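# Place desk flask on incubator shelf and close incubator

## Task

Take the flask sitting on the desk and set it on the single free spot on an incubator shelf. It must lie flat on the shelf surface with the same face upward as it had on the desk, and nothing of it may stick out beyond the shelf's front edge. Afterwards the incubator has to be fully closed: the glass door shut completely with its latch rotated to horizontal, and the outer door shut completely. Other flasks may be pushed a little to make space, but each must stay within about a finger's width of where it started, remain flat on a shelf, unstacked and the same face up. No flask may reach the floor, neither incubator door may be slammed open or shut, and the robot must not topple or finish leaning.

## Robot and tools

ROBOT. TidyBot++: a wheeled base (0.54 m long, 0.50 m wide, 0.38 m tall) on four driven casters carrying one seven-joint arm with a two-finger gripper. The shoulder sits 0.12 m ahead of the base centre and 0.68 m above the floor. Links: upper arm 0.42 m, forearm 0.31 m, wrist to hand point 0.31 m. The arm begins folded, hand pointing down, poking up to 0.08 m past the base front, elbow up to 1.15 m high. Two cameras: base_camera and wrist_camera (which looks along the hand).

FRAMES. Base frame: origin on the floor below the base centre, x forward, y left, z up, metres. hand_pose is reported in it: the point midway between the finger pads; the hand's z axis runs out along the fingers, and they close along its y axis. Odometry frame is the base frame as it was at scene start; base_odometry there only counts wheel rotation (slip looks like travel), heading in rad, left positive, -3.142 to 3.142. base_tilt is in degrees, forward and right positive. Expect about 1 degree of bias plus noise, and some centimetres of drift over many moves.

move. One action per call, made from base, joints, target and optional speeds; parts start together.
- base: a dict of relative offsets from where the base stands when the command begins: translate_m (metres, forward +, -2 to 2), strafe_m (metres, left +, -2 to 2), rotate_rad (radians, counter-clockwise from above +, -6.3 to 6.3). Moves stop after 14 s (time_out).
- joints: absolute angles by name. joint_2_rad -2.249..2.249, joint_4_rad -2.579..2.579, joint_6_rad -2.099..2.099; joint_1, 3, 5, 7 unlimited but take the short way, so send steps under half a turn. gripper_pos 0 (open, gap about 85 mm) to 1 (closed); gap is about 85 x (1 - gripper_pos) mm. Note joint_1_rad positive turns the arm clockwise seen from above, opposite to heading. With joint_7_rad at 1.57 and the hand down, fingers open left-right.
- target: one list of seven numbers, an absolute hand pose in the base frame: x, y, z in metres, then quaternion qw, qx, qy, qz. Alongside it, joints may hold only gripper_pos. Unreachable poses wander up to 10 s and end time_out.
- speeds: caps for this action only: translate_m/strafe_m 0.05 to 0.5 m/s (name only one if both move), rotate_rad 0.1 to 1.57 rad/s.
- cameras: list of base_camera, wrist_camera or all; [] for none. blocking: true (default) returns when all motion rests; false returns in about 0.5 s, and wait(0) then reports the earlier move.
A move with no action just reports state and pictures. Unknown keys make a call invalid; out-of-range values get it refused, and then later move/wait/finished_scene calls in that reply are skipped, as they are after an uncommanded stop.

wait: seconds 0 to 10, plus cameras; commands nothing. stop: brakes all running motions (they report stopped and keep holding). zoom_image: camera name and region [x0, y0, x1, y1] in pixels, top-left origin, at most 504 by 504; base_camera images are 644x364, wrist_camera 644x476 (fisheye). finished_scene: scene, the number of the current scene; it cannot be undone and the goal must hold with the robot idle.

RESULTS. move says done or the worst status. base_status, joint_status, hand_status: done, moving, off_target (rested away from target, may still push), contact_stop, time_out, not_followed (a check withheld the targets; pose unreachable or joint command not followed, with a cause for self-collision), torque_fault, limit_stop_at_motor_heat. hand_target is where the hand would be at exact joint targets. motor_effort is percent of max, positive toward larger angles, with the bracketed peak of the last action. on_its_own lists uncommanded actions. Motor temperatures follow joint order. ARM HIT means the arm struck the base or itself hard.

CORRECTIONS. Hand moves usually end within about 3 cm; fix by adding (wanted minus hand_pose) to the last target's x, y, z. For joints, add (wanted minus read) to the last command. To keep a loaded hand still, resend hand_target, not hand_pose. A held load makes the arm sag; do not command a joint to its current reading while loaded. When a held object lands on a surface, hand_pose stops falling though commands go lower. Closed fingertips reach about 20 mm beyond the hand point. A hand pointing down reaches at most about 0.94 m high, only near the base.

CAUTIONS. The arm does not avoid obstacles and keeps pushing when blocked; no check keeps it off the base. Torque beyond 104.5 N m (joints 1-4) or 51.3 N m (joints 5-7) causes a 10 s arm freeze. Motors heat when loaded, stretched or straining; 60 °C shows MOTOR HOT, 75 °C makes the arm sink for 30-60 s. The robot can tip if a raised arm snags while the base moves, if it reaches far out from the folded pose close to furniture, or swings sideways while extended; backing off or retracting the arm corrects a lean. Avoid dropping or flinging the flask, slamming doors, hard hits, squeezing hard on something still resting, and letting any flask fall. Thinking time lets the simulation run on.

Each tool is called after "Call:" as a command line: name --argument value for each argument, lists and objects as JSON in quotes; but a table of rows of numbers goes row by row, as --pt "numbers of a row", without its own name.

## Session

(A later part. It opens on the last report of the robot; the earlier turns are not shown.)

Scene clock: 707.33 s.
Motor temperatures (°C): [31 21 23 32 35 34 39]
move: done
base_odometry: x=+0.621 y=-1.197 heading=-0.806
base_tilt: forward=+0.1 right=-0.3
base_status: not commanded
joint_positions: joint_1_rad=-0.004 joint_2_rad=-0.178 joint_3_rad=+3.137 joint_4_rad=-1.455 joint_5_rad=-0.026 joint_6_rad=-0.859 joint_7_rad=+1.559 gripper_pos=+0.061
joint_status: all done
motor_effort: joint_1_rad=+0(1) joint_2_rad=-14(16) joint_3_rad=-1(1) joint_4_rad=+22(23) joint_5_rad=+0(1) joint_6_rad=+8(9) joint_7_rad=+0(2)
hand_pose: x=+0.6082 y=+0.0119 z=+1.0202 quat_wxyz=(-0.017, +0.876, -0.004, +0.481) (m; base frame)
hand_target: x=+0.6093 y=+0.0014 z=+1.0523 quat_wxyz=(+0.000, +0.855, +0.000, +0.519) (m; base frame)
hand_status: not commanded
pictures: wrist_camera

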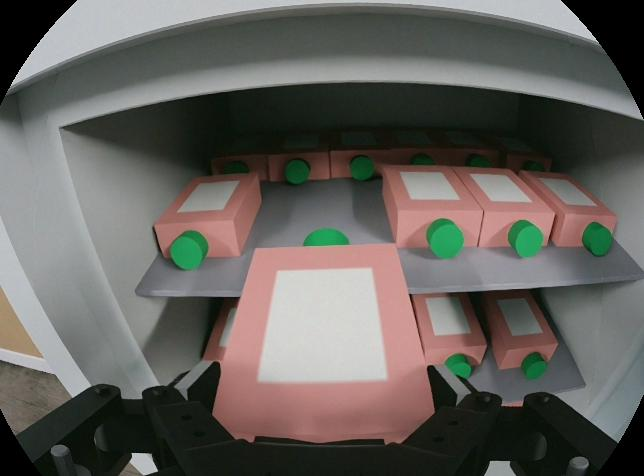

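Call:
move --joints '{"joint_1_rad":0,"joint_2_rad":-0.199,"joint_3_rad":3.1416,"joint_4_rad":-1.470,"joint_5_rad":0,"joint_6_rad":-0.760,"joint_7_rad":1.57}' --cameras '[]'

Call:
move --base '{"translate_m":0.135,"strafe_m":0.009}' --speeds '{"translate_m":0.1}'

Call:
zoom_image --camera "wrist_camera" --region '[120, 140, 520, 420]'

Scene clock: 731.13 s.
Motor temperatures (°C): [31 21 23 32 35 34 39]
move: done
base_odometry: x=+0.621 y=-1.197 heading=-0.806
base_tilt: forward=+0.0 right=-0.3
base_status: not commanded
joint_positions: joint_1_rad=-0.004 joint_2_rad=-0.178 joint_3_rad=+3.137 joint_4_rad=-1.471 joint_5_rad=-0.026 joint_6_rad=-0.810 joint_7_rad=+1.559 gripper_pos=+0.061
joint_status: all done
motor_effort: joint_1_rad=-1(2) joint_2_rad=-15(16) joint_3_rad=+0(1) joint_4_rad=+22(22) joint_5_rad=+0(1) joint_6_rad=+9(9) joint_7_rad=+0(1)
hand_pose: x=+0.6150 y=+0.0117 z=+1.0244 quat_wxyz=(-0.017, +0.868, -0.004, +0.496) (m; base frame)
hand_target: x=+0.6151 y=+0.0014 z=+1.0489 quat_wxyz=(+0.000, +0.850, +0.000, +0.527) (m; base frame)
hand_status: not commanded
pictures: none
No camera images: "cameras" was empty.

Scene clock: 733.13 s.
Motor temperatures (°C): [31 21 23 32 35 34 39]
move: done
base_odometry: x=+0.721 y=-1.288 heading=-0.806
base_tilt: forward=+0.0 right=-0.3
base_status: done
joint_positions: joint_1_rad=-0.004 joint_2_rad=-0.185 joint_3_rad=+3.137 joint_4_rad=-1.471 joint_5_rad=-0.026 joint_6_rad=-0.809 joint_7_rad=+1.559 gripper_pos=+0.061
joint_status: not commanded
motor_effort: joint_1_rad=-1(1) joint_2_rad=-14(18) joint_3_rad=-1(1) joint_4_rad=+21(23) joint_5_rad=+0(1) joint_6_rad=+8(9) joint_7_rad=+1(1)
hand_pose: x=+0.6126 y=+0.0117 z=+1.0282 quat_wxyz=(-0.017, +0.866, -0.004, +0.500) (m; base frame)
hand_target: x=+0.6151 y=+0.0014 z=+1.0489 quat_wxyz=(+0.000, +0.850, +0.000, +0.527) (m; base frame)
hand_status: not commanded
pictures: base_camera, wrist_camera

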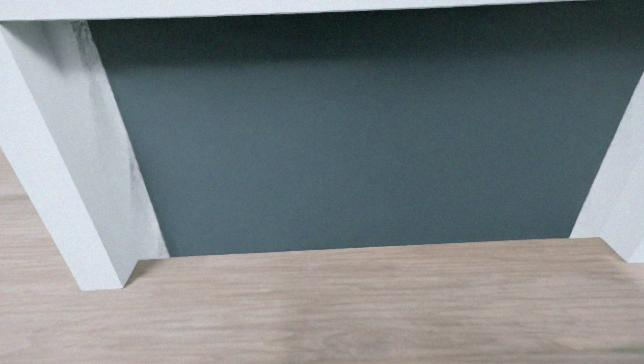

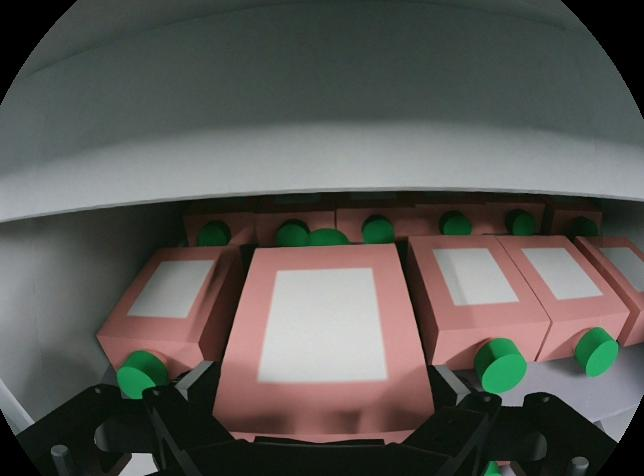

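Scaled by 1.260.

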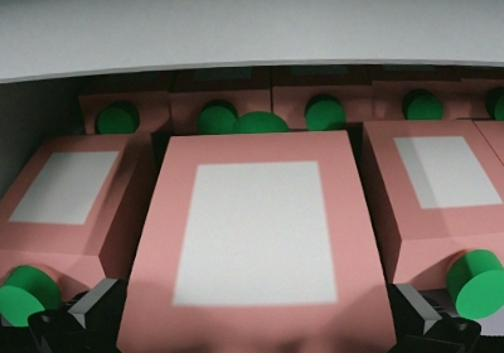

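Call:
move --joints '{"joint_1_rad":0,"joint_2_rad":-0.196,"joint_3_rad":3.1416,"joint_4_rad":-1.509,"joint_5_rad":0,"joint_6_rad":-0.738,"joint_7_rad":1.57}' --cameras '["wrist_camera"]'

Scene clock: 754.30 s.
Motor temperatures (°C): [31 21 23 32 35 34 39]
move: done
base_odometry: x=+0.721 y=-1.288 heading=-0.806
base_tilt: forward=+0.1 right=-0.3
base_status: not commanded
joint_positions: joint_1_rad=-0.004 joint_2_rad=-0.185 joint_3_rad=+3.137 joint_4_rad=-1.507 joint_5_rad=-0.026 joint_6_rad=-0.789 joint_7_rad=+1.559 gripper_pos=+0.061
joint_status: all done
motor_effort: joint_1_rad=+1(1) joint_2_rad=-15(16) joint_3_rad=+0(1) joint_4_rad=+22(23) joint_5_rad=+0(1) joint_6_rad=+8(9) joint_7_rad=+0(1)
hand_pose: x=+0.6129 y=+0.0116 z=+1.0127 quat_wxyz=(-0.017, +0.870, -0.005, +0.493) (m; base frame)
hand_target: x=+0.6171 y=+0.0014 z=+1.0309 quat_wxyz=(+0.000, +0.855, +0.000, +0.519) (m; base frame)
hand_status: not commanded
pictures: wrist_camera

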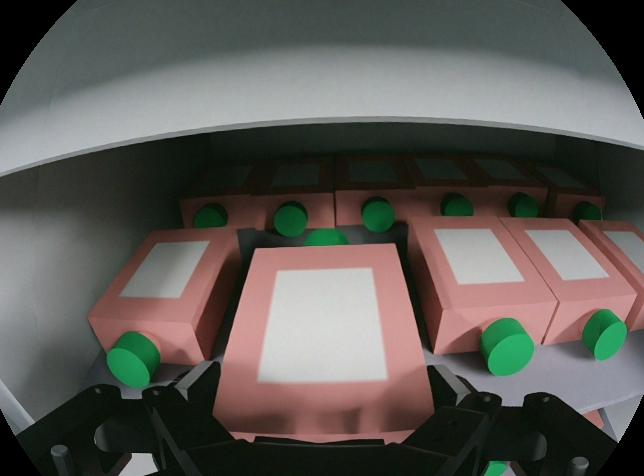

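Call:
move --joints '{"joint_1_rad":0,"joint_2_rad":-0.196,"joint_3_rad":3.1416,"joint_4_rad":-1.545,"joint_5_rad":0,"joint_6_rad":-0.734,"joint_7_rad":1.57}' --cameras '["wrist_camera"]'

Scene clock: 762.90 s.
Motor temperatures (°C): [31 21 23 32 35 34 39]
move: done
base_odometry: x=+0.721 y=-1.288 heading=-0.806
base_tilt: forward=+0.1 right=-0.3
base_status: not commanded
joint_positions: joint_1_rad=-0.004 joint_2_rad=-0.185 joint_3_rad=+3.137 joint_4_rad=-1.543 joint_5_rad=-0.026 joint_6_rad=-0.785 joint_7_rad=+1.559 gripper_pos=+0.061
joint_status: all done
motor_effort: joint_1_rad=+0(1) joint_2_rad=-15(16) joint_3_rad=+0(1) joint_4_rad=+21(23) joint_5_rad=+0(1) joint_6_rad=+8(9) joint_7_rad=+0(1)
hand_pose: x=+0.6103 y=+0.0115 z=+0.9933 quat_wxyz=(-0.017, +0.878, -0.005, +0.479) (m; base frame)
hand_target: x=+0.6151 y=+0.0014 z=+1.0111 quat_wxyz=(+0.000, +0.863, +0.000, +0.505) (m; base frame)
hand_status: not commanded
pictures: wrist_camera

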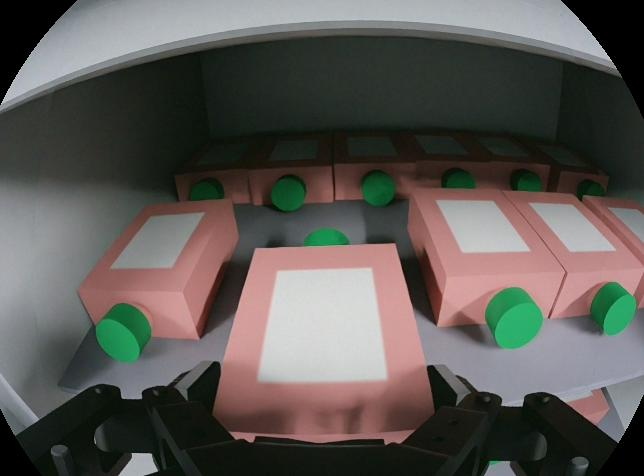

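Call:
move --base '{"translate_m":0.03}' --speeds '{"translate_m":0.06}' --cameras '["wrist_camera"]'

Scene clock: 775.10 s.
Motor temperatures (°C): [31 21 23 32 35 34 39]
move: done
base_odometry: x=+0.742 y=-1.310 heading=-0.805
base_tilt: forward=+0.0 right=-0.3
base_status: done
joint_positions: joint_1_rad=-0.004 joint_2_rad=-0.186 joint_3_rad=+3.137 joint_4_rad=-1.543 joint_5_rad=-0.026 joint_6_rad=-0.784 joint_7_rad=+1.559 gripper_pos=+0.061
joint_status: not commanded
motor_effort: joint_1_rad=-1(1) joint_2_rad=-15(19) joint_3_rad=-1(1) joint_4_rad=+22(22) joint_5_rad=+0(1) joint_6_rad=+8(9) joint_7_rad=+1(1)
hand_pose: x=+0.6102 y=+0.0115 z=+0.9937 quat_wxyz=(-0.017, +0.878, -0.005, +0.479) (m; base frame)
hand_target: x=+0.6151 y=+0.0014 z=+1.0111 quat_wxyz=(+0.000, +0.863, +0.000, +0.505) (m; base frame)
hand_status: not commanded
pictures: wrist_camera

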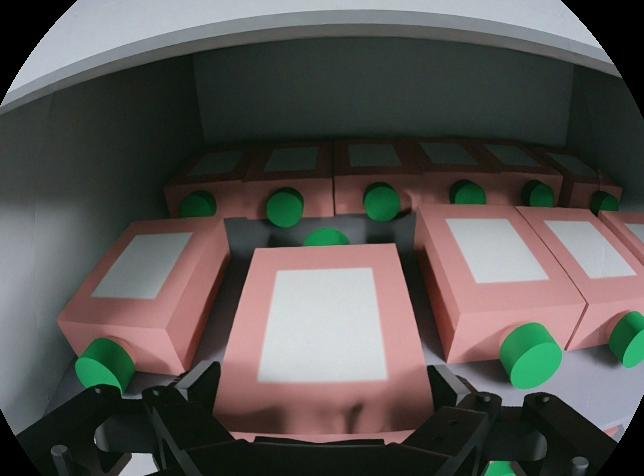

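Call:
move --joints '{"joint_1_rad":0,"joint_2_rad":-0.196,"joint_3_rad":3.1416,"joint_4_rad":-1.563,"joint_5_rad":0,"joint_6_rad":-0.706,"joint_7_rad":1.57}' --cameras '["wrist_camera"]'

Scene clock: 780.60 s.
Motor temperatures (°C): [31 21 23 32 35 34 39]
move: done
base_odometry: x=+0.742 y=-1.310 heading=-0.805
base_tilt: forward=+0.0 right=-0.3
base_status: not commanded
joint_positions: joint_1_rad=-0.004 joint_2_rad=-0.186 joint_3_rad=+3.137 joint_4_rad=-1.559 joint_5_rad=-0.026 joint_6_rad=-0.756 joint_7_rad=+1.559 gripper_pos=+0.061
joint_status: all done
motor_effort: joint_1_rad=+0(2) joint_2_rad=-15(16) joint_3_rad=-1(1) joint_4_rad=+22(23) joint_5_rad=+0(1) joint_6_rad=+8(9) joint_7_rad=+0(1)
hand_pose: x=+0.6134 y=+0.0114 z=+0.9920 quat_wxyz=(-0.017, +0.875, -0.005, +0.485) (m; base frame)
hand_target: x=+0.6178 y=+0.0014 z=+1.0083 quat_wxyz=(+0.000, +0.861, +0.000, +0.509) (m; base frame)
hand_status: not commanded
pictures: wrist_camera

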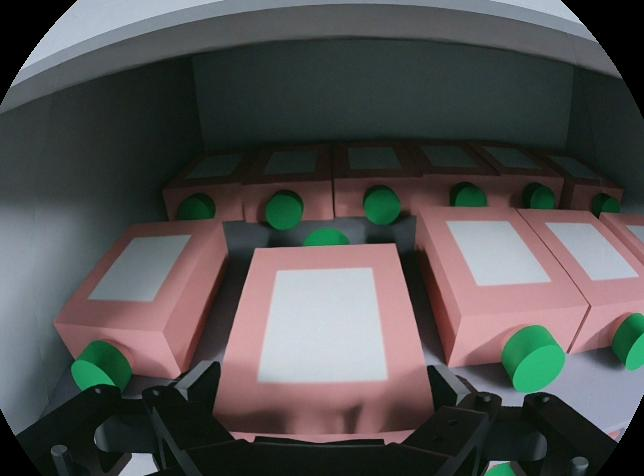

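Call:
move --joints '{"joint_1_rad":0,"joint_2_rad":-0.196,"joint_3_rad":3.1416,"joint_4_rad":-1.598,"joint_5_rad":0,"joint_6_rad":-0.671,"joint_7_rad":1.57}' --cameras '["wrist_camera"]'

Scene clock: 788.40 s.
Motor temperatures (°C): [31 21 23 31 35 34 39]
move: done
base_odometry: x=+0.742 y=-1.310 heading=-0.805
base_tilt: forward=+0.1 right=-0.3
base_status: not commanded
joint_positions: joint_1_rad=-0.004 joint_2_rad=-0.186 joint_3_rad=+3.137 joint_4_rad=-1.588 joint_5_rad=-0.026 joint_6_rad=-0.717 joint_7_rad=+1.559 gripper_pos=+0.061
joint_status: all done
motor_effort: joint_1_rad=-1(1) joint_2_rad=-15(16) joint_3_rad=-1(2) joint_4_rad=+22(22) joint_5_rad=+0(1) joint_6_rad=+8(9) joint_7_rad=+1(1)
hand_pose: x=+0.6166 y=+0.0111 z=+0.9860 quat_wxyz=(-0.017, +0.872, -0.006, +0.489) (m; base frame)
hand_target: x=+0.6198 y=+0.0014 z=+0.9975 quat_wxyz=(+0.000, +0.861, +0.000, +0.509) (m; base frame)
hand_status: not commanded
pictures: wrist_camera

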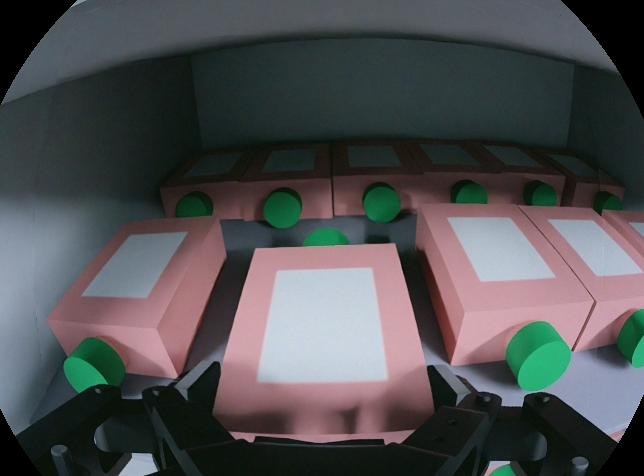

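Call:
move --joints '{"joint_1_rad":0,"joint_2_rad":-0.196,"joint_3_rad":3.1416,"joint_4_rad":-1.620,"joint_5_rad":0,"joint_6_rad":-0.660,"joint_7_rad":1.57}' --cameras '["wrist_camera"]'

Call:
zoom_image --camera "wrist_camera" --region '[160, 190, 500, 440]'

Scene clock: 797.07 s.
Motor temperatures (°C): [31 21 23 31 35 34 39]
move: done
base_odometry: x=+0.742 y=-1.310 heading=-0.805
base_tilt: forward=-0.1 right=-0.3
base_status: not commanded
joint_positions: joint_1_rad=-0.004 joint_2_rad=-0.191 joint_3_rad=+3.137 joint_4_rad=-1.600 joint_5_rad=-0.026 joint_6_rad=-0.700 joint_7_rad=+1.559 gripper_pos=+0.061
joint_status: all done
motor_effort: joint_1_rad=+0(1) joint_2_rad=-12(14) joint_3_rad=+0(1) joint_4_rad=+19(21) joint_5_rad=+1(2) joint_6_rad=+7(8) joint_7_rad=+1(1)
hand_pose: x=+0.6165 y=+0.0110 z=+0.9858 quat_wxyz=(-0.017, +0.870, -0.006, +0.493) (m; base frame)
hand_target: x=+0.6192 y=+0.0014 z=+0.9877 quat_wxyz=(+0.000, +0.863, +0.000, +0.504) (m; base frame)
hand_status: not commanded
pictures: wrist_camera

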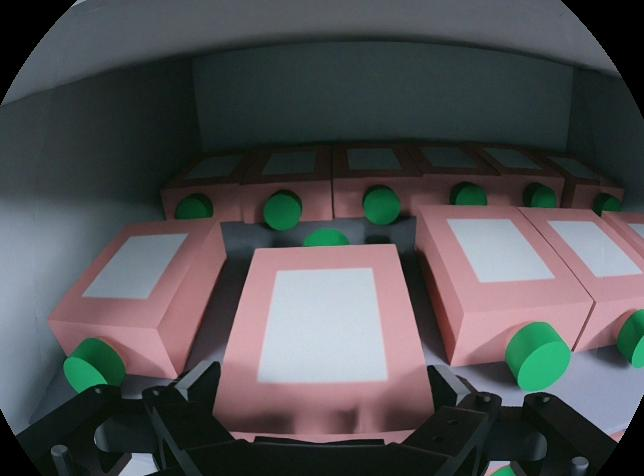

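Scaled by 1.482.

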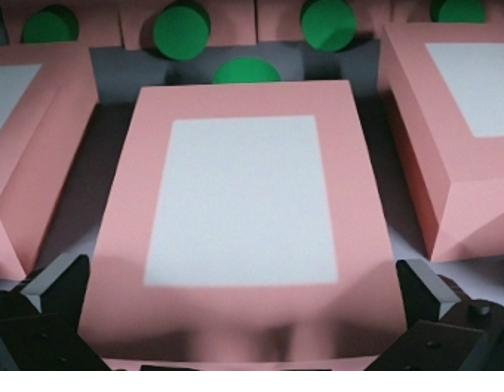

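Call:
move --joints '{"joint_1_rad":0,"joint_2_rad":-0.196,"joint_3_rad":3.1416,"joint_4_rad":-1.615,"joint_5_rad":0,"joint_6_rad":-0.685,"joint_7_rad":1.57}' --cameras '[]'

Call:
move --joints '{"gripper_pos":0.0}' --cameras '["wrist_camera"]'

Call:
zoom_image --camera "wrist_camera" --region '[160, 190, 500, 440]'

Scene clock: 807.17 s.
Motor temperatures (°C): [31 21 23 31 35 34 39]
move: done
base_odometry: x=+0.742 y=-1.310 heading=-0.805
base_tilt: forward=+0.0 right=-0.2
base_status: not commanded
joint_positions: joint_1_rad=-0.004 joint_2_rad=-0.191 joint_3_rad=+3.137 joint_4_rad=-1.600 joint_5_rad=-0.026 joint_6_rad=-0.700 joint_7_rad=+1.559 gripper_pos=+0.061
joint_status: all done
motor_effort: joint_1_rad=+0(1) joint_2_rad=-12(12) joint_3_rad=+0(1) joint_4_rad=+19(20) joint_5_rad=+1(1) joint_6_rad=+7(7) joint_7_rad=+1(1)
hand_pose: x=+0.6165 y=+0.0110 z=+0.9858 quat_wxyz=(-0.017, +0.870, -0.006, +0.493) (m; base frame)
hand_target: x=+0.6159 y=+0.0014 z=+0.9838 quat_wxyz=(+0.000, +0.868, +0.000, +0.496) (m; base frame)
hand_status: not commanded
pictures: none
No camera images: "cameras" was empty.

Scene clock: 808.03 s.
Motor temperatures (°C): [31 21 23 31 35 34 39]
move: done
base_odometry: x=+0.742 y=-1.310 heading=-0.805
base_tilt: forward=+0.0 right=-0.3
base_status: not commanded
joint_positions: joint_1_rad=-0.004 joint_2_rad=-0.191 joint_3_rad=+3.137 joint_4_rad=-1.607 joint_5_rad=-0.026 joint_6_rad=-0.700 joint_7_rad=+1.559 gripper_pos=+0.000
joint_status: all done
motor_effort: joint_1_rad=+0(1) joint_2_rad=-14(14) joint_3_rad=-1(1) joint_4_rad=+21(22) joint_5_rad=+0(1) joint_6_rad=+8(8) joint_7_rad=+0(1)
hand_pose: x=+0.6158 y=+0.0110 z=+0.9819 quat_wxyz=(-0.017, +0.871, -0.006, +0.490) (m; base frame)
hand_target: x=+0.6159 y=+0.0014 z=+0.9838 quat_wxyz=(+0.000, +0.868, +0.000, +0.496) (m; base frame)
hand_status: not commanded
pictures: wrist_camera

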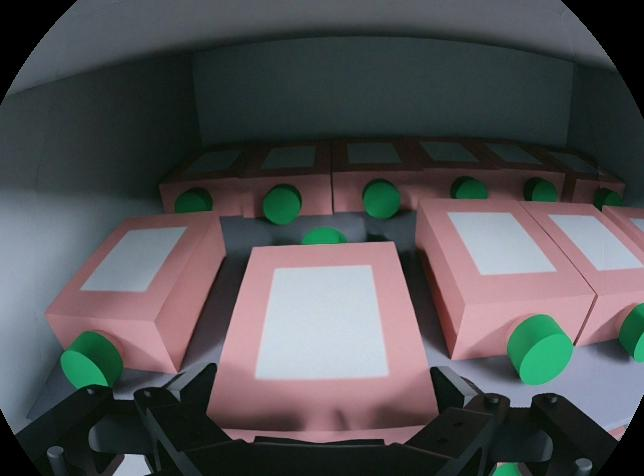

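Scaled by 1.482.

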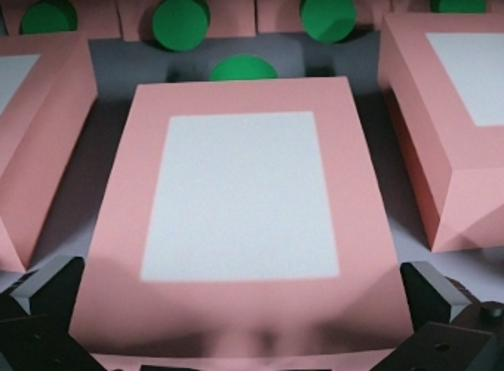

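Call:
move --base '{"translate_m": -0.2, "strafe_m": -0.0056}' --speeds '{"translate_m": 0.06}'

Scene clock: 845.90 s.
Motor temperatures (°C): [31 21 23 31 35 34 39]
move: done
base_odometry: x=+0.599 y=-1.170 heading=-0.805
base_tilt: forward=+0.1 right=-0.3
base_status: done
joint_positions: joint_1_rad=-0.004 joint_2_rad=-0.192 joint_3_rad=+3.137 joint_4_rad=-1.607 joint_5_rad=-0.026 joint_6_rad=-0.700 joint_7_rad=+1.559 gripper_pos=+0.000
joint_status: not commanded
motor_effort: joint_1_rad=-1(1) joint_2_rad=-13(18) joint_3_rad=-1(2) joint_4_rad=+21(22) joint_5_rad=+0(1) joint_6_rad=+8(8) joint_7_rad=+1(1)
hand_pose: x=+0.6155 y=+0.0110 z=+0.9822 quat_wxyz=(-0.017, +0.871, -0.006, +0.491) (m; base frame)
hand_target: x=+0.6159 y=+0.0014 z=+0.9838 quat_wxyz=(+0.000, +0.868, +0.000, +0.496) (m; base frame)
hand_status: not commanded
pictures: base_camera, wrist_camera

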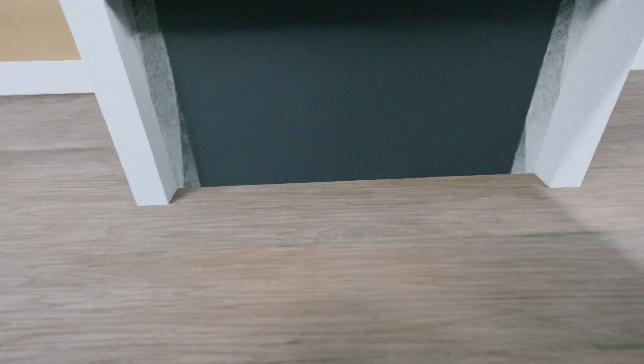

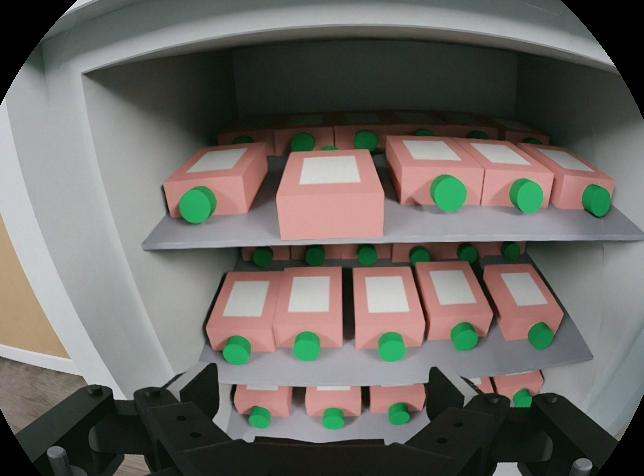

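Call:
move --joints '{"joint_2_rad": -0.268, "joint_4_rad": -1.833, "joint_6_rad": -0.245, "gripper_pos": 1.0}'

Scene clock: 859.33 s.
Motor temperatures (°C): [31 21 23 31 35 34 39]
move: done
base_odometry: x=+0.599 y=-1.170 heading=-0.805
base_tilt: forward=+0.1 right=-0.3
base_status: not commanded
joint_positions: joint_1_rad=-0.004 joint_2_rad=-0.248 joint_3_rad=+3.137 joint_4_rad=-1.821 joint_5_rad=-0.026 joint_6_rad=-0.297 joint_7_rad=+1.559 gripper_pos=+0.999
joint_status: all done
motor_effort: joint_1_rad=+0(1) joint_2_rad=-12(15) joint_3_rad=+0(1) joint_4_rad=+22(23) joint_5_rad=+0(0) joint_6_rad=+9(9) joint_7_rad=+0(1)
hand_pose: x=+0.6273 y=+0.0083 z=+0.9971 quat_wxyz=(-0.016, +0.805, -0.009, +0.594) (m; base frame)
hand_target: x=+0.6244 y=+0.0014 z=+1.0156 quat_wxyz=(+0.000, +0.786, +0.000, +0.618) (m; base frame)
hand_status: not commanded
pictures: base_camera, wrist_camera

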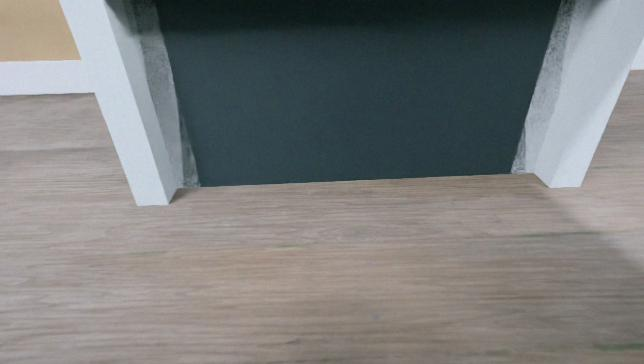

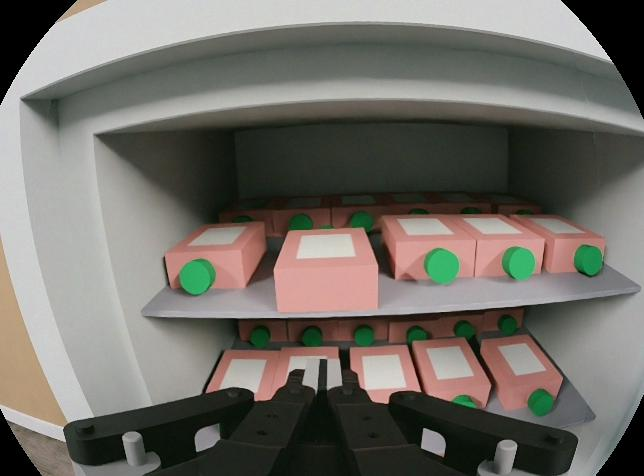

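Call:
move --joints '{"joint_4_rad": -1.862, "joint_6_rad": -0.216}' --cameras '[]'

Call:
move --base '{"translate_m": 0.14, "strafe_m": -0.001}' --speeds '{"translate_m": 0.1}'

Scene clock: 876.07 s.
Motor temperatures (°C): [31 21 23 31 35 34 39]
move: done
base_odometry: x=+0.599 y=-1.170 heading=-0.805
base_tilt: forward=-0.1 right=-0.3
base_status: not commanded
joint_positions: joint_1_rad=-0.004 joint_2_rad=-0.250 joint_3_rad=+3.137 joint_4_rad=-1.853 joint_5_rad=-0.026 joint_6_rad=-0.262 joint_7_rad=+1.559 gripper_pos=+0.999
joint_status: all done
motor_effort: joint_1_rad=+0(2) joint_2_rad=-13(13) joint_3_rad=+0(1) joint_4_rad=+22(23) joint_5_rad=+0(0) joint_6_rad=+9(9) joint_7_rad=+0(1)
hand_pose: x=+0.6270 y=+0.0080 z=+0.9886 quat_wxyz=(-0.016, +0.803, -0.009, +0.595) (m; base frame)
hand_target: x=+0.6243 y=+0.0014 z=+1.0065 quat_wxyz=(+0.000, +0.786, +0.000, +0.618) (m; base frame)
hand_status: not commanded
pictures: none
No camera images: "cameras" was empty.

Scene clock: 878.10 s.
Motor temperatures (°C): [31 21 23 31 35 34 39]
move: done
base_odometry: x=+0.695 y=-1.271 heading=-0.806
base_tilt: forward=+0.0 right=-0.3
base_status: done
joint_positions: joint_1_rad=-0.004 joint_2_rad=-0.259 joint_3_rad=+3.137 joint_4_rad=-1.854 joint_5_rad=-0.026 joint_6_rad=-0.262 joint_7_rad=+1.559 gripper_pos=+0.999
joint_status: not commanded
motor_effort: joint_1_rad=-1(1) joint_2_rad=-13(16) joint_3_rad=-1(2) joint_4_rad=+22(23) joint_5_rad=+0(1) joint_6_rad=+9(9) joint_7_rad=+1(1)
hand_pose: x=+0.6242 y=+0.0080 z=+0.9933 quat_wxyz=(-0.016, +0.800, -0.009, +0.599) (m; base frame)
hand_target: x=+0.6243 y=+0.0014 z=+1.0065 quat_wxyz=(+0.000, +0.786, +0.000, +0.618) (m; base frame)
hand_status: not commanded
pictures: base_camera, wrist_camera

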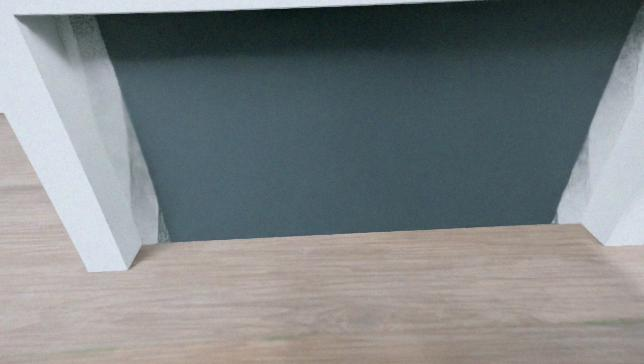

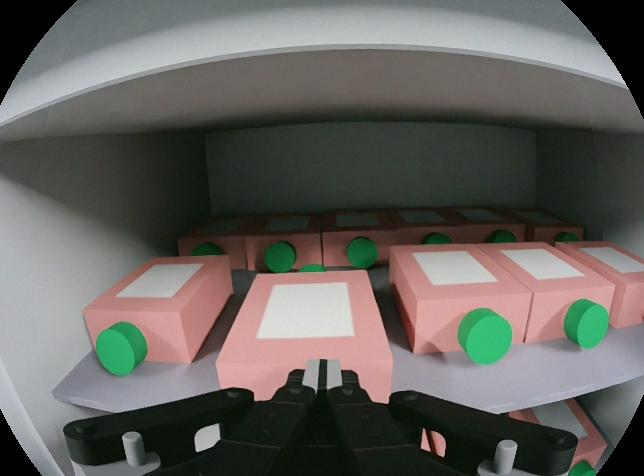

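Call:
move --base '{"translate_m": 0.04, "strafe_m": 0.0}' --speeds '{"translate_m": 0.05}'

Scene clock: 882.30 s.
Motor temperatures (°C): [31 21 23 31 35 34 39]
move: done
base_odometry: x=+0.723 y=-1.300 heading=-0.806
base_tilt: forward=+0.0 right=-0.3
base_status: done
joint_positions: joint_1_rad=-0.004 joint_2_rad=-0.261 joint_3_rad=+3.137 joint_4_rad=-1.854 joint_5_rad=-0.026 joint_6_rad=-0.261 joint_7_rad=+1.559 gripper_pos=+0.999
joint_status: not commanded
motor_effort: joint_1_rad=+0(1) joint_2_rad=-12(16) joint_3_rad=-1(1) joint_4_rad=+22(22) joint_5_rad=+1(1) joint_6_rad=+9(9) joint_7_rad=+0(1)
hand_pose: x=+0.6236 y=+0.0080 z=+0.9942 quat_wxyz=(-0.016, +0.800, -0.009, +0.600) (m; base frame)
hand_target: x=+0.6243 y=+0.0014 z=+1.0065 quat_wxyz=(+0.000, +0.786, +0.000, +0.618) (m; base frame)
hand_status: not commanded
pictures: base_camera, wrist_camera

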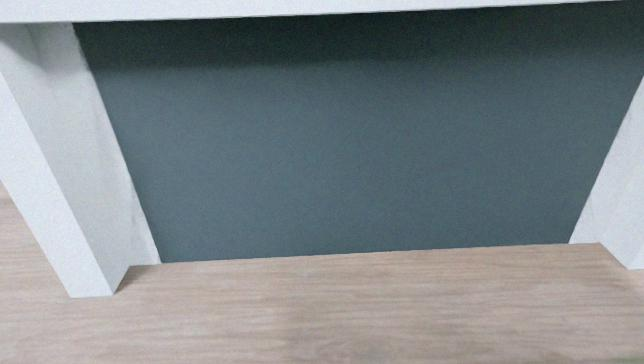

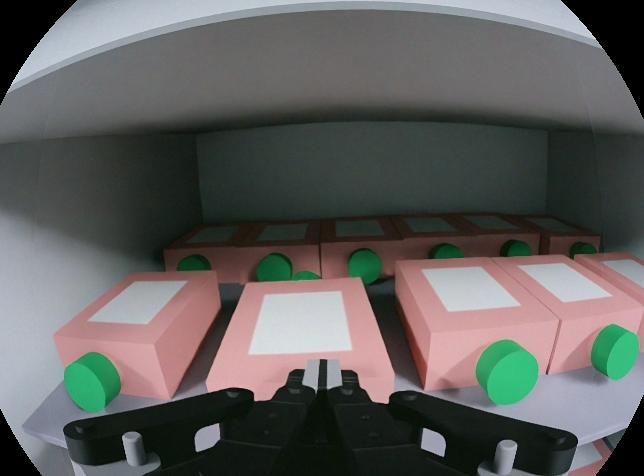

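Call:
zoom_image --camera "wrist_camera" --region '[150, 200, 500, 460]'

Scaled by 1.440.

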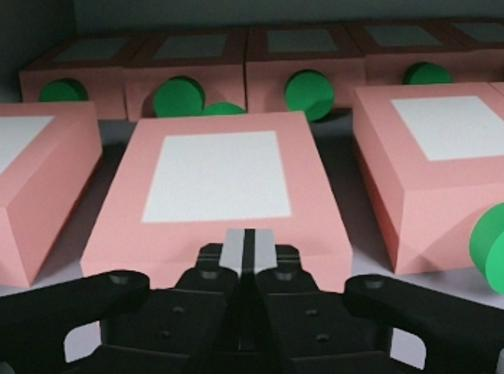

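Call:
move --joints '{"joint_4_rad": -1.81, "joint_6_rad": -0.268}' --cameras '["wrist_camera"]'

Call:
move --base '{"translate_m": -0.08, "strafe_m": -0.001}' --speeds '{"translate_m": 0.08}' --cameras '["wrist_camera"]'

Scene clock: 912.13 s.
Motor temperatures (°C): [31 21 23 31 35 34 39]
move: done
base_odometry: x=+0.723 y=-1.300 heading=-0.806
base_tilt: forward=+0.1 right=-0.3
base_status: not commanded
joint_positions: joint_1_rad=-0.004 joint_2_rad=-0.261 joint_3_rad=+3.137 joint_4_rad=-1.820 joint_5_rad=-0.026 joint_6_rad=-0.262 joint_7_rad=+1.559 gripper_pos=+0.999
joint_status: all done
motor_effort: joint_1_rad=-1(1) joint_2_rad=-12(13) joint_3_rad=-1(1) joint_4_rad=+22(23) joint_5_rad=+0(0) joint_6_rad=+9(10) joint_7_rad=+0(1)
hand_pose: x=+0.6264 y=+0.0081 z=+1.0150 quat_wxyz=(-0.016, +0.790, -0.009, +0.613) (m; base frame)
hand_target: x=+0.6242 y=+0.0014 z=+1.0228 quat_wxyz=(+0.000, +0.786, +0.000, +0.618) (m; base frame)
hand_status: not commanded
pictures: wrist_camera

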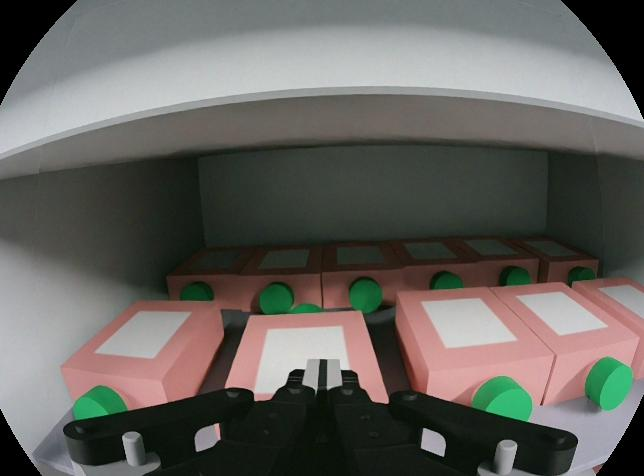

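Scene clock: 913.57 s.
Motor temperatures (°C): [31 21 23 31 35 34 39]
move: done
base_odometry: x=+0.667 y=-1.243 heading=-0.806
base_tilt: forward=+0.0 right=-0.3
base_status: done
joint_positions: joint_1_rad=-0.004 joint_2_rad=-0.264 joint_3_rad=+3.137 joint_4_rad=-1.820 joint_5_rad=-0.026 joint_6_rad=-0.262 joint_7_rad=+1.559 gripper_pos=+0.999
joint_status: not commanded
motor_effort: joint_1_rad=+0(1) joint_2_rad=-12(16) joint_3_rad=-1(1) joint_4_rad=+22(23) joint_5_rad=+0(1) joint_6_rad=+9(9) joint_7_rad=+1(1)
hand_pose: x=+0.6253 y=+0.0081 z=+1.0167 quat_wxyz=(-0.016, +0.789, -0.009, +0.615) (m; base frame)
hand_target: x=+0.6242 y=+0.0014 z=+1.0228 quat_wxyz=(+0.000, +0.786, +0.000, +0.618) (m; base frame)
hand_status: not commanded
pictures: wrist_camera

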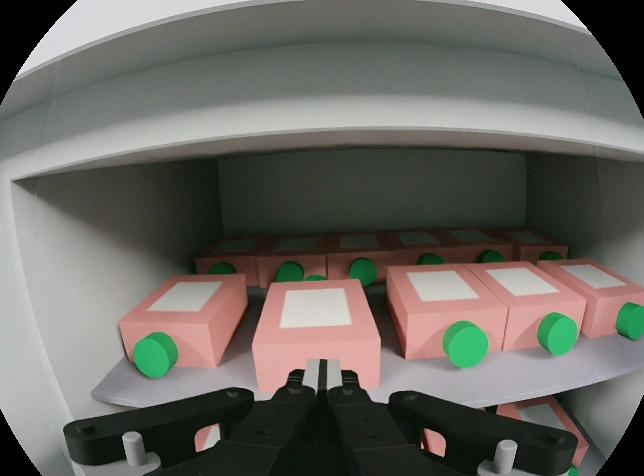

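Call:
move --joints '{"joint_4_rad": -1.915, "joint_6_rad": -0.163}' --cameras '["wrist_camera"]'

Scene clock: 938.63 s.
Motor temperatures (°C): [31 21 23 31 35 34 39]
move: done
base_odometry: x=+0.667 y=-1.243 heading=-0.806
base_tilt: forward=+0.0 right=-0.3
base_status: not commanded
joint_positions: joint_1_rad=-0.004 joint_2_rad=-0.264 joint_3_rad=+3.137 joint_4_rad=-1.910 joint_5_rad=-0.026 joint_6_rad=-0.210 joint_7_rad=+1.559 gripper_pos=+0.999
joint_status: all done
motor_effort: joint_1_rad=+0(1) joint_2_rad=-12(13) joint_3_rad=-1(1) joint_4_rad=+22(23) joint_5_rad=+0(1) joint_6_rad=+9(10) joint_7_rad=+0(1)
hand_pose: x=+0.6214 y=+0.0076 z=+0.9772 quat_wxyz=(-0.015, +0.800, -0.010, +0.600) (m; base frame)
hand_target: x=+0.6235 y=+0.0014 z=+0.9899 quat_wxyz=(+0.000, +0.786, +0.000, +0.618) (m; base frame)
hand_status: not commanded
pictures: wrist_camera

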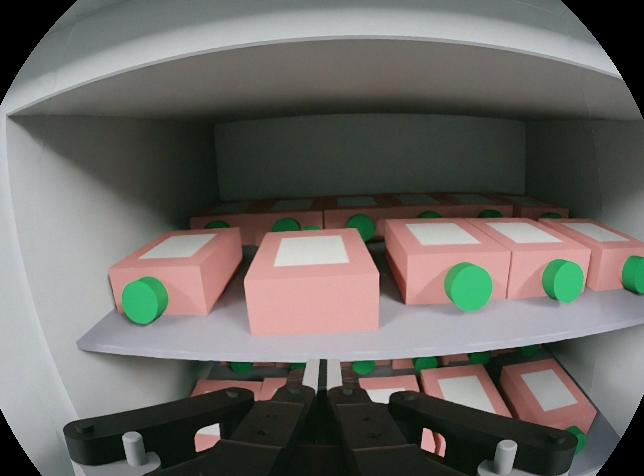

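Call:
move --base '{"translate_m": 0.085, "strafe_m": 0.001}' --speeds '{"translate_m": 0.06}' --cameras '["wrist_camera"]'

Scene clock: 953.07 s.
Motor temperatures (°C): [31 21 23 31 35 34 39]
move: done
base_odometry: x=+0.727 y=-1.304 heading=-0.806
base_tilt: forward=+0.1 right=-0.4
base_status: done
joint_positions: joint_1_rad=-0.004 joint_2_rad=-0.264 joint_3_rad=+3.137 joint_4_rad=-1.910 joint_5_rad=-0.026 joint_6_rad=-0.209 joint_7_rad=+1.559 gripper_pos=+0.999
joint_status: not commanded
motor_effort: joint_1_rad=+0(1) joint_2_rad=-12(15) joint_3_rad=-1(1) joint_4_rad=+21(24) joint_5_rad=+0(1) joint_6_rad=+9(9) joint_7_rad=+0(1)
hand_pose: x=+0.6213 y=+0.0076 z=+0.9774 quat_wxyz=(-0.015, +0.800, -0.010, +0.600) (m; base frame)
hand_target: x=+0.6235 y=+0.0014 z=+0.9899 quat_wxyz=(+0.000, +0.786, +0.000, +0.618) (m; base frame)
hand_status: not commanded
pictures: wrist_camera

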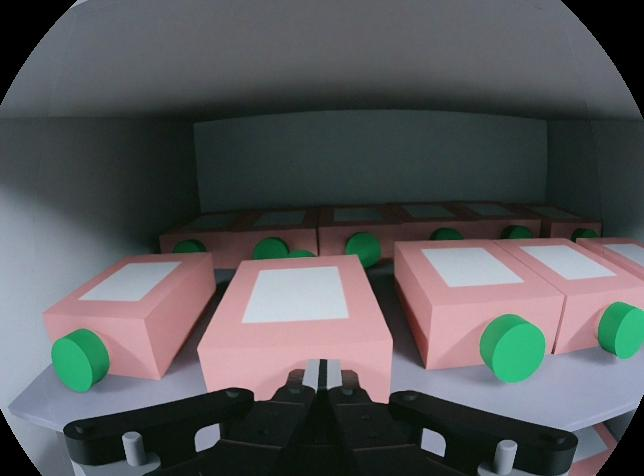

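Call:
move --base '{"translate_m": 0.02}' --speeds '{"translate_m": 0.05}' --cameras '["wrist_camera"]'

Scene clock: 959.30 s.
Motor temperatures (°C): [31 21 23 31 35 34 39]
move: done
base_odometry: x=+0.740 y=-1.319 heading=-0.806
base_tilt: forward=+0.0 right=-0.3
base_status: done
joint_positions: joint_1_rad=-0.004 joint_2_rad=-0.265 joint_3_rad=+3.137 joint_4_rad=-1.910 joint_5_rad=-0.026 joint_6_rad=-0.209 joint_7_rad=+1.559 gripper_pos=+0.999
joint_status: not commanded
motor_effort: joint_1_rad=+0(1) joint_2_rad=-12(16) joint_3_rad=-1(1) joint_4_rad=+22(22) joint_5_rad=+0(1) joint_6_rad=+9(9) joint_7_rad=+0(1)
hand_pose: x=+0.6211 y=+0.0076 z=+0.9778 quat_wxyz=(-0.015, +0.800, -0.010, +0.600) (m; base frame)
hand_target: x=+0.6235 y=+0.0014 z=+0.9899 quat_wxyz=(+0.000, +0.786, +0.000, +0.618) (m; base frame)
hand_status: not commanded
pictures: wrist_camera

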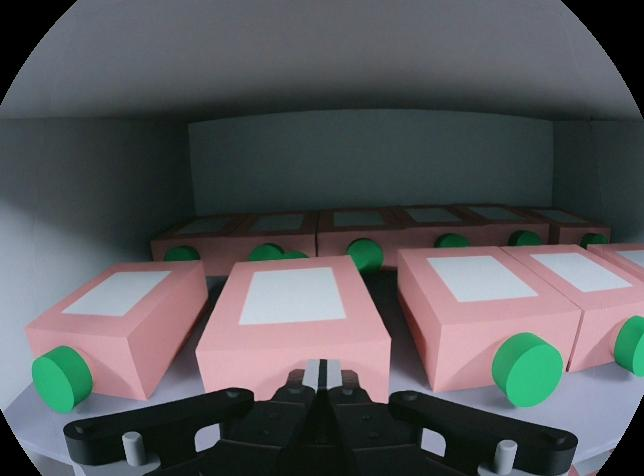

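Call:
move --base '{"translate_m": -0.25, "strafe_m": 0}' --speeds '{"translate_m": 0.12}' --cameras '["wrist_camera"]'

Call:
zoom_image --camera "wrist_camera" --region '[130, 120, 600, 420]'

Scene clock: 967.70 s.
Motor temperatures (°C): [31 21 23 31 35 34 39]
move: done
base_odometry: x=+0.567 y=-1.138 heading=-0.807
base_tilt: forward=+0.0 right=-0.3
base_status: done
joint_positions: joint_1_rad=-0.004 joint_2_rad=-0.266 joint_3_rad=+3.137 joint_4_rad=-1.910 joint_5_rad=-0.026 joint_6_rad=-0.208 joint_7_rad=+1.559 gripper_pos=+0.999
joint_status: not commanded
motor_effort: joint_1_rad=+0(1) joint_2_rad=-12(15) joint_3_rad=-1(2) joint_4_rad=+22(23) joint_5_rad=+0(1) joint_6_rad=+9(9) joint_7_rad=+1(1)
hand_pose: x=+0.6208 y=+0.0075 z=+0.9786 quat_wxyz=(-0.015, +0.799, -0.010, +0.601) (m; base frame)
hand_target: x=+0.6235 y=+0.0014 z=+0.9899 quat_wxyz=(+0.000, +0.786, +0.000, +0.618) (m; base frame)
hand_status: not commanded
pictures: wrist_camera

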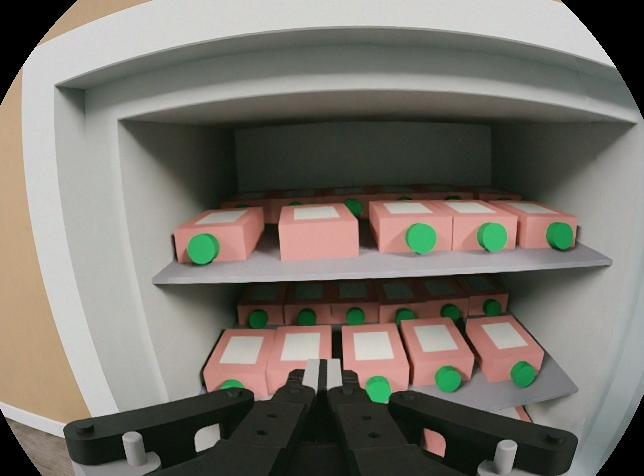

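Scaled by 1.072.

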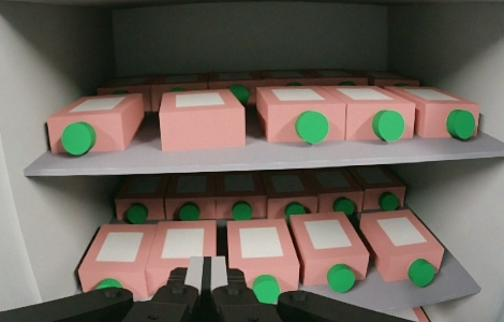

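Call:
move --base '{"translate_m": -0.5}' --speeds '{"translate_m": 0.3}' --cameras '["wrist_camera"]'

Call:
move --joints '{"joint_1_rad": 0.6, "joint_2_rad": -0.4, "joint_4_rad": -2.1, "joint_6_rad": 0.0}'

Scene clock: 980.00 s.
Motor temperatures (°C): [31 21 23 31 35 34 39]
move: done
base_odometry: x=+0.221 y=-0.777 heading=-0.807
base_tilt: forward=+0.0 right=-0.3
base_status: done
joint_positions: joint_1_rad=-0.004 joint_2_rad=-0.268 joint_3_rad=+3.137 joint_4_rad=-1.910 joint_5_rad=-0.026 joint_6_rad=-0.207 joint_7_rad=+1.559 gripper_pos=+0.999
joint_status: not commanded
motor_effort: joint_1_rad=-1(1) joint_2_rad=-12(15) joint_3_rad=+0(1) joint_4_rad=+21(23) joint_5_rad=+0(1) joint_6_rad=+9(9) joint_7_rad=+0(1)
hand_pose: x=+0.6204 y=+0.0075 z=+0.9796 quat_wxyz=(-0.015, +0.798, -0.010, +0.602) (m; base frame)
hand_target: x=+0.6235 y=+0.0014 z=+0.9899 quat_wxyz=(+0.000, +0.786, +0.000, +0.618) (m; base frame)
hand_status: not commanded
pictures: wrist_camera

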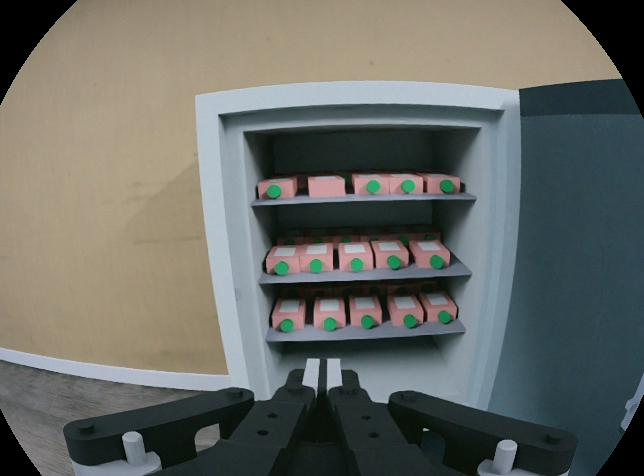

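Scene clock: 981.83 s.
Motor temperatures (°C): [31 21 23 31 35 34 39]
move: done
base_odometry: x=+0.221 y=-0.777 heading=-0.807
base_tilt: forward=+0.0 right=-0.3
base_status: not commanded
joint_positions: joint_1_rad=+0.586 joint_2_rad=-0.381 joint_3_rad=+3.137 joint_4_rad=-2.087 joint_5_rad=-0.026 joint_6_rad=-0.052 joint_7_rad=+1.559 gripper_pos=+0.999
joint_status: all done
motor_effort: joint_1_rad=+0(2) joint_2_rad=-8(13) joint_3_rad=+0(2) joint_4_rad=+22(23) joint_5_rad=+0(1) joint_6_rad=+9(10) joint_7_rad=+1(1)
hand_pose: x=+0.5054 y=-0.2512 z=+0.9724 quat_wxyz=(+0.171, +0.734, -0.234, +0.615) (m; base frame)
hand_target: x=+0.4966 y=-0.2567 z=+0.9887 quat_wxyz=(+0.195, +0.718, -0.222, +0.631) (m; base frame)
hand_status: not commanded
pictures: base_camera, wrist_camera

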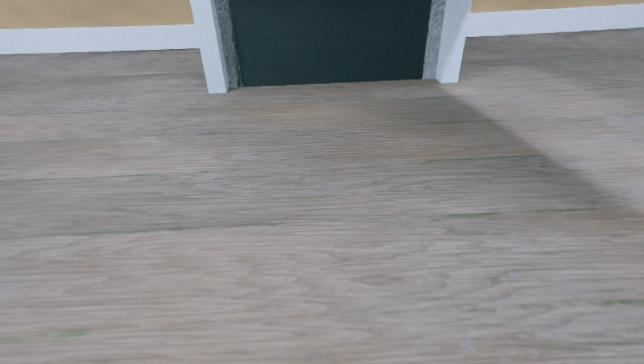

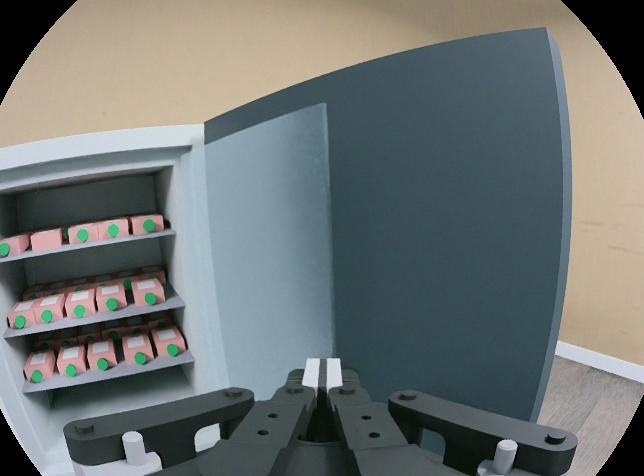

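Call:
move --joints '{"joint_1_rad": 0.75, "joint_2_rad": -0.6, "joint_4_rad": -1.9, "joint_6_rad": -0.5}' --cameras '["wrist_camera"]'

Scene clock: 989.63 s.
Motor temperatures (°C): [31 21 23 31 35 34 39]
move: done
base_odometry: x=+0.221 y=-0.777 heading=-0.807
base_tilt: forward=+0.0 right=-0.2
base_status: not commanded
joint_positions: joint_1_rad=+0.735 joint_2_rad=-0.599 joint_3_rad=+3.137 joint_4_rad=-1.911 joint_5_rad=-0.026 joint_6_rad=-0.445 joint_7_rad=+1.559 gripper_pos=+0.999
joint_status: all done
motor_effort: joint_1_rad=-1(1) joint_2_rad=+0(10) joint_3_rad=-1(1) joint_4_rad=+22(24) joint_5_rad=+1(1) joint_6_rad=+9(10) joint_7_rad=+0(1)
hand_pose: x=+0.4001 y=-0.2443 z=+1.0522 quat_wxyz=(+0.215, +0.715, -0.284, +0.601) (m; base frame)
hand_target: x=+0.3895 y=-0.2502 z=+1.0424 quat_wxyz=(+0.227, +0.729, -0.287, +0.578) (m; base frame)
hand_status: not commanded
pictures: wrist_camera

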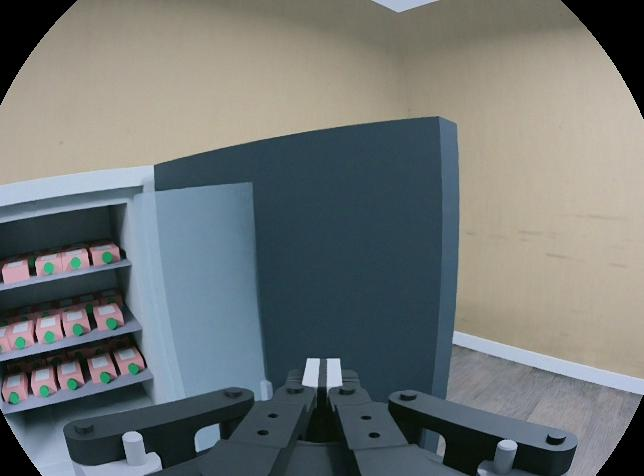

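Call:
zoom_image --camera "wrist_camera" --region '[150, 280, 330, 420]'

Scaled by 2.800.

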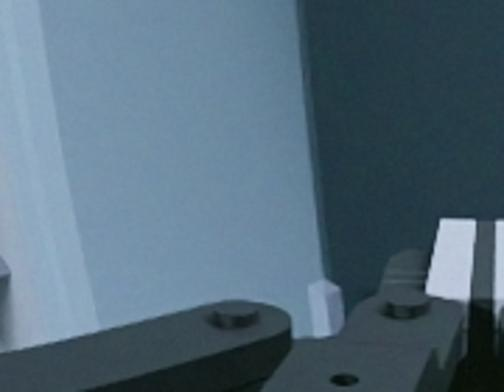

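Call:
move --joints '{"joint_1_rad": 0.0, "joint_2_rad": -0.268, "joint_4_rad": -1.88, "joint_6_rad": -0.198}' --cameras '[]'

Call:
move --base '{"translate_m": -0.1, "strafe_m": -0.49}' --speeds '{"strafe_m": 0.25}'

Scene clock: 1071.27 s.
Motor temperatures (°C): [31 21 23 31 35 34 39]
move: done
base_odometry: x=+0.221 y=-0.777 heading=-0.807
base_tilt: forward=+0.0 right=-0.3
base_status: not commanded
joint_positions: joint_1_rad=+0.014 joint_2_rad=-0.279 joint_3_rad=+3.137 joint_4_rad=-1.900 joint_5_rad=-0.026 joint_6_rad=-0.250 joint_7_rad=+1.559 gripper_pos=+0.999
joint_status: all done
motor_effort: joint_1_rad=+0(2) joint_2_rad=-11(13) joint_3_rad=+0(2) joint_4_rad=+22(23) joint_5_rad=+0(1) joint_6_rad=+9(10) joint_7_rad=+0(1)
hand_pose: x=+0.6144 y=-0.0009 z=+0.9785 quat_wxyz=(-0.010, +0.805, -0.016, +0.593) (m; base frame)
hand_target: x=+0.6241 y=+0.0013 z=+1.0009 quat_wxyz=(+0.000, +0.786, +0.000, +0.618) (m; base frame)
hand_status: not commanded
pictures: none
No camera images: "cameras" was empty.

Scene clock: 1074.07 s.
Motor temperatures (°C): [31 21 23 31 35 34 39]
move: done
base_odometry: x=-0.202 y=-1.044 heading=-0.808
base_tilt: forward=+0.0 right=-0.3
base_status: done
joint_positions: joint_1_rad=+0.011 joint_2_rad=-0.277 joint_3_rad=+3.138 joint_4_rad=-1.899 joint_5_rad=-0.026 joint_6_rad=-0.248 joint_7_rad=+1.559 gripper_pos=+0.999
joint_status: not commanded
motor_effort: joint_1_rad=+1(2) joint_2_rad=-11(12) joint_3_rad=+0(2) joint_4_rad=+22(23) joint_5_rad=+0(1) joint_6_rad=+9(9) joint_7_rad=+1(1)
hand_pose: x=+0.6153 y=+0.0002 z=+0.9792 quat_wxyz=(-0.011, +0.804, -0.016, +0.594) (m; base frame)
hand_target: x=+0.6241 y=+0.0013 z=+1.0009 quat_wxyz=(+0.000, +0.786, +0.000, +0.618) (m; base frame)
hand_status: not commanded
pictures: base_camera, wrist_camera

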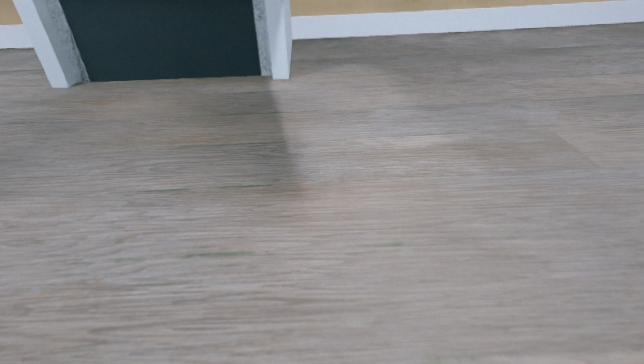

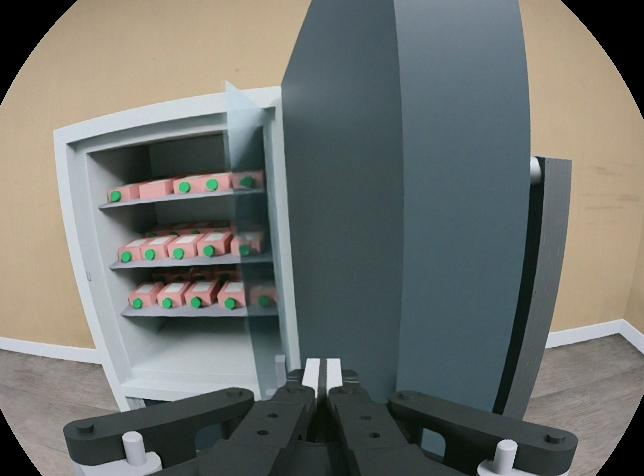

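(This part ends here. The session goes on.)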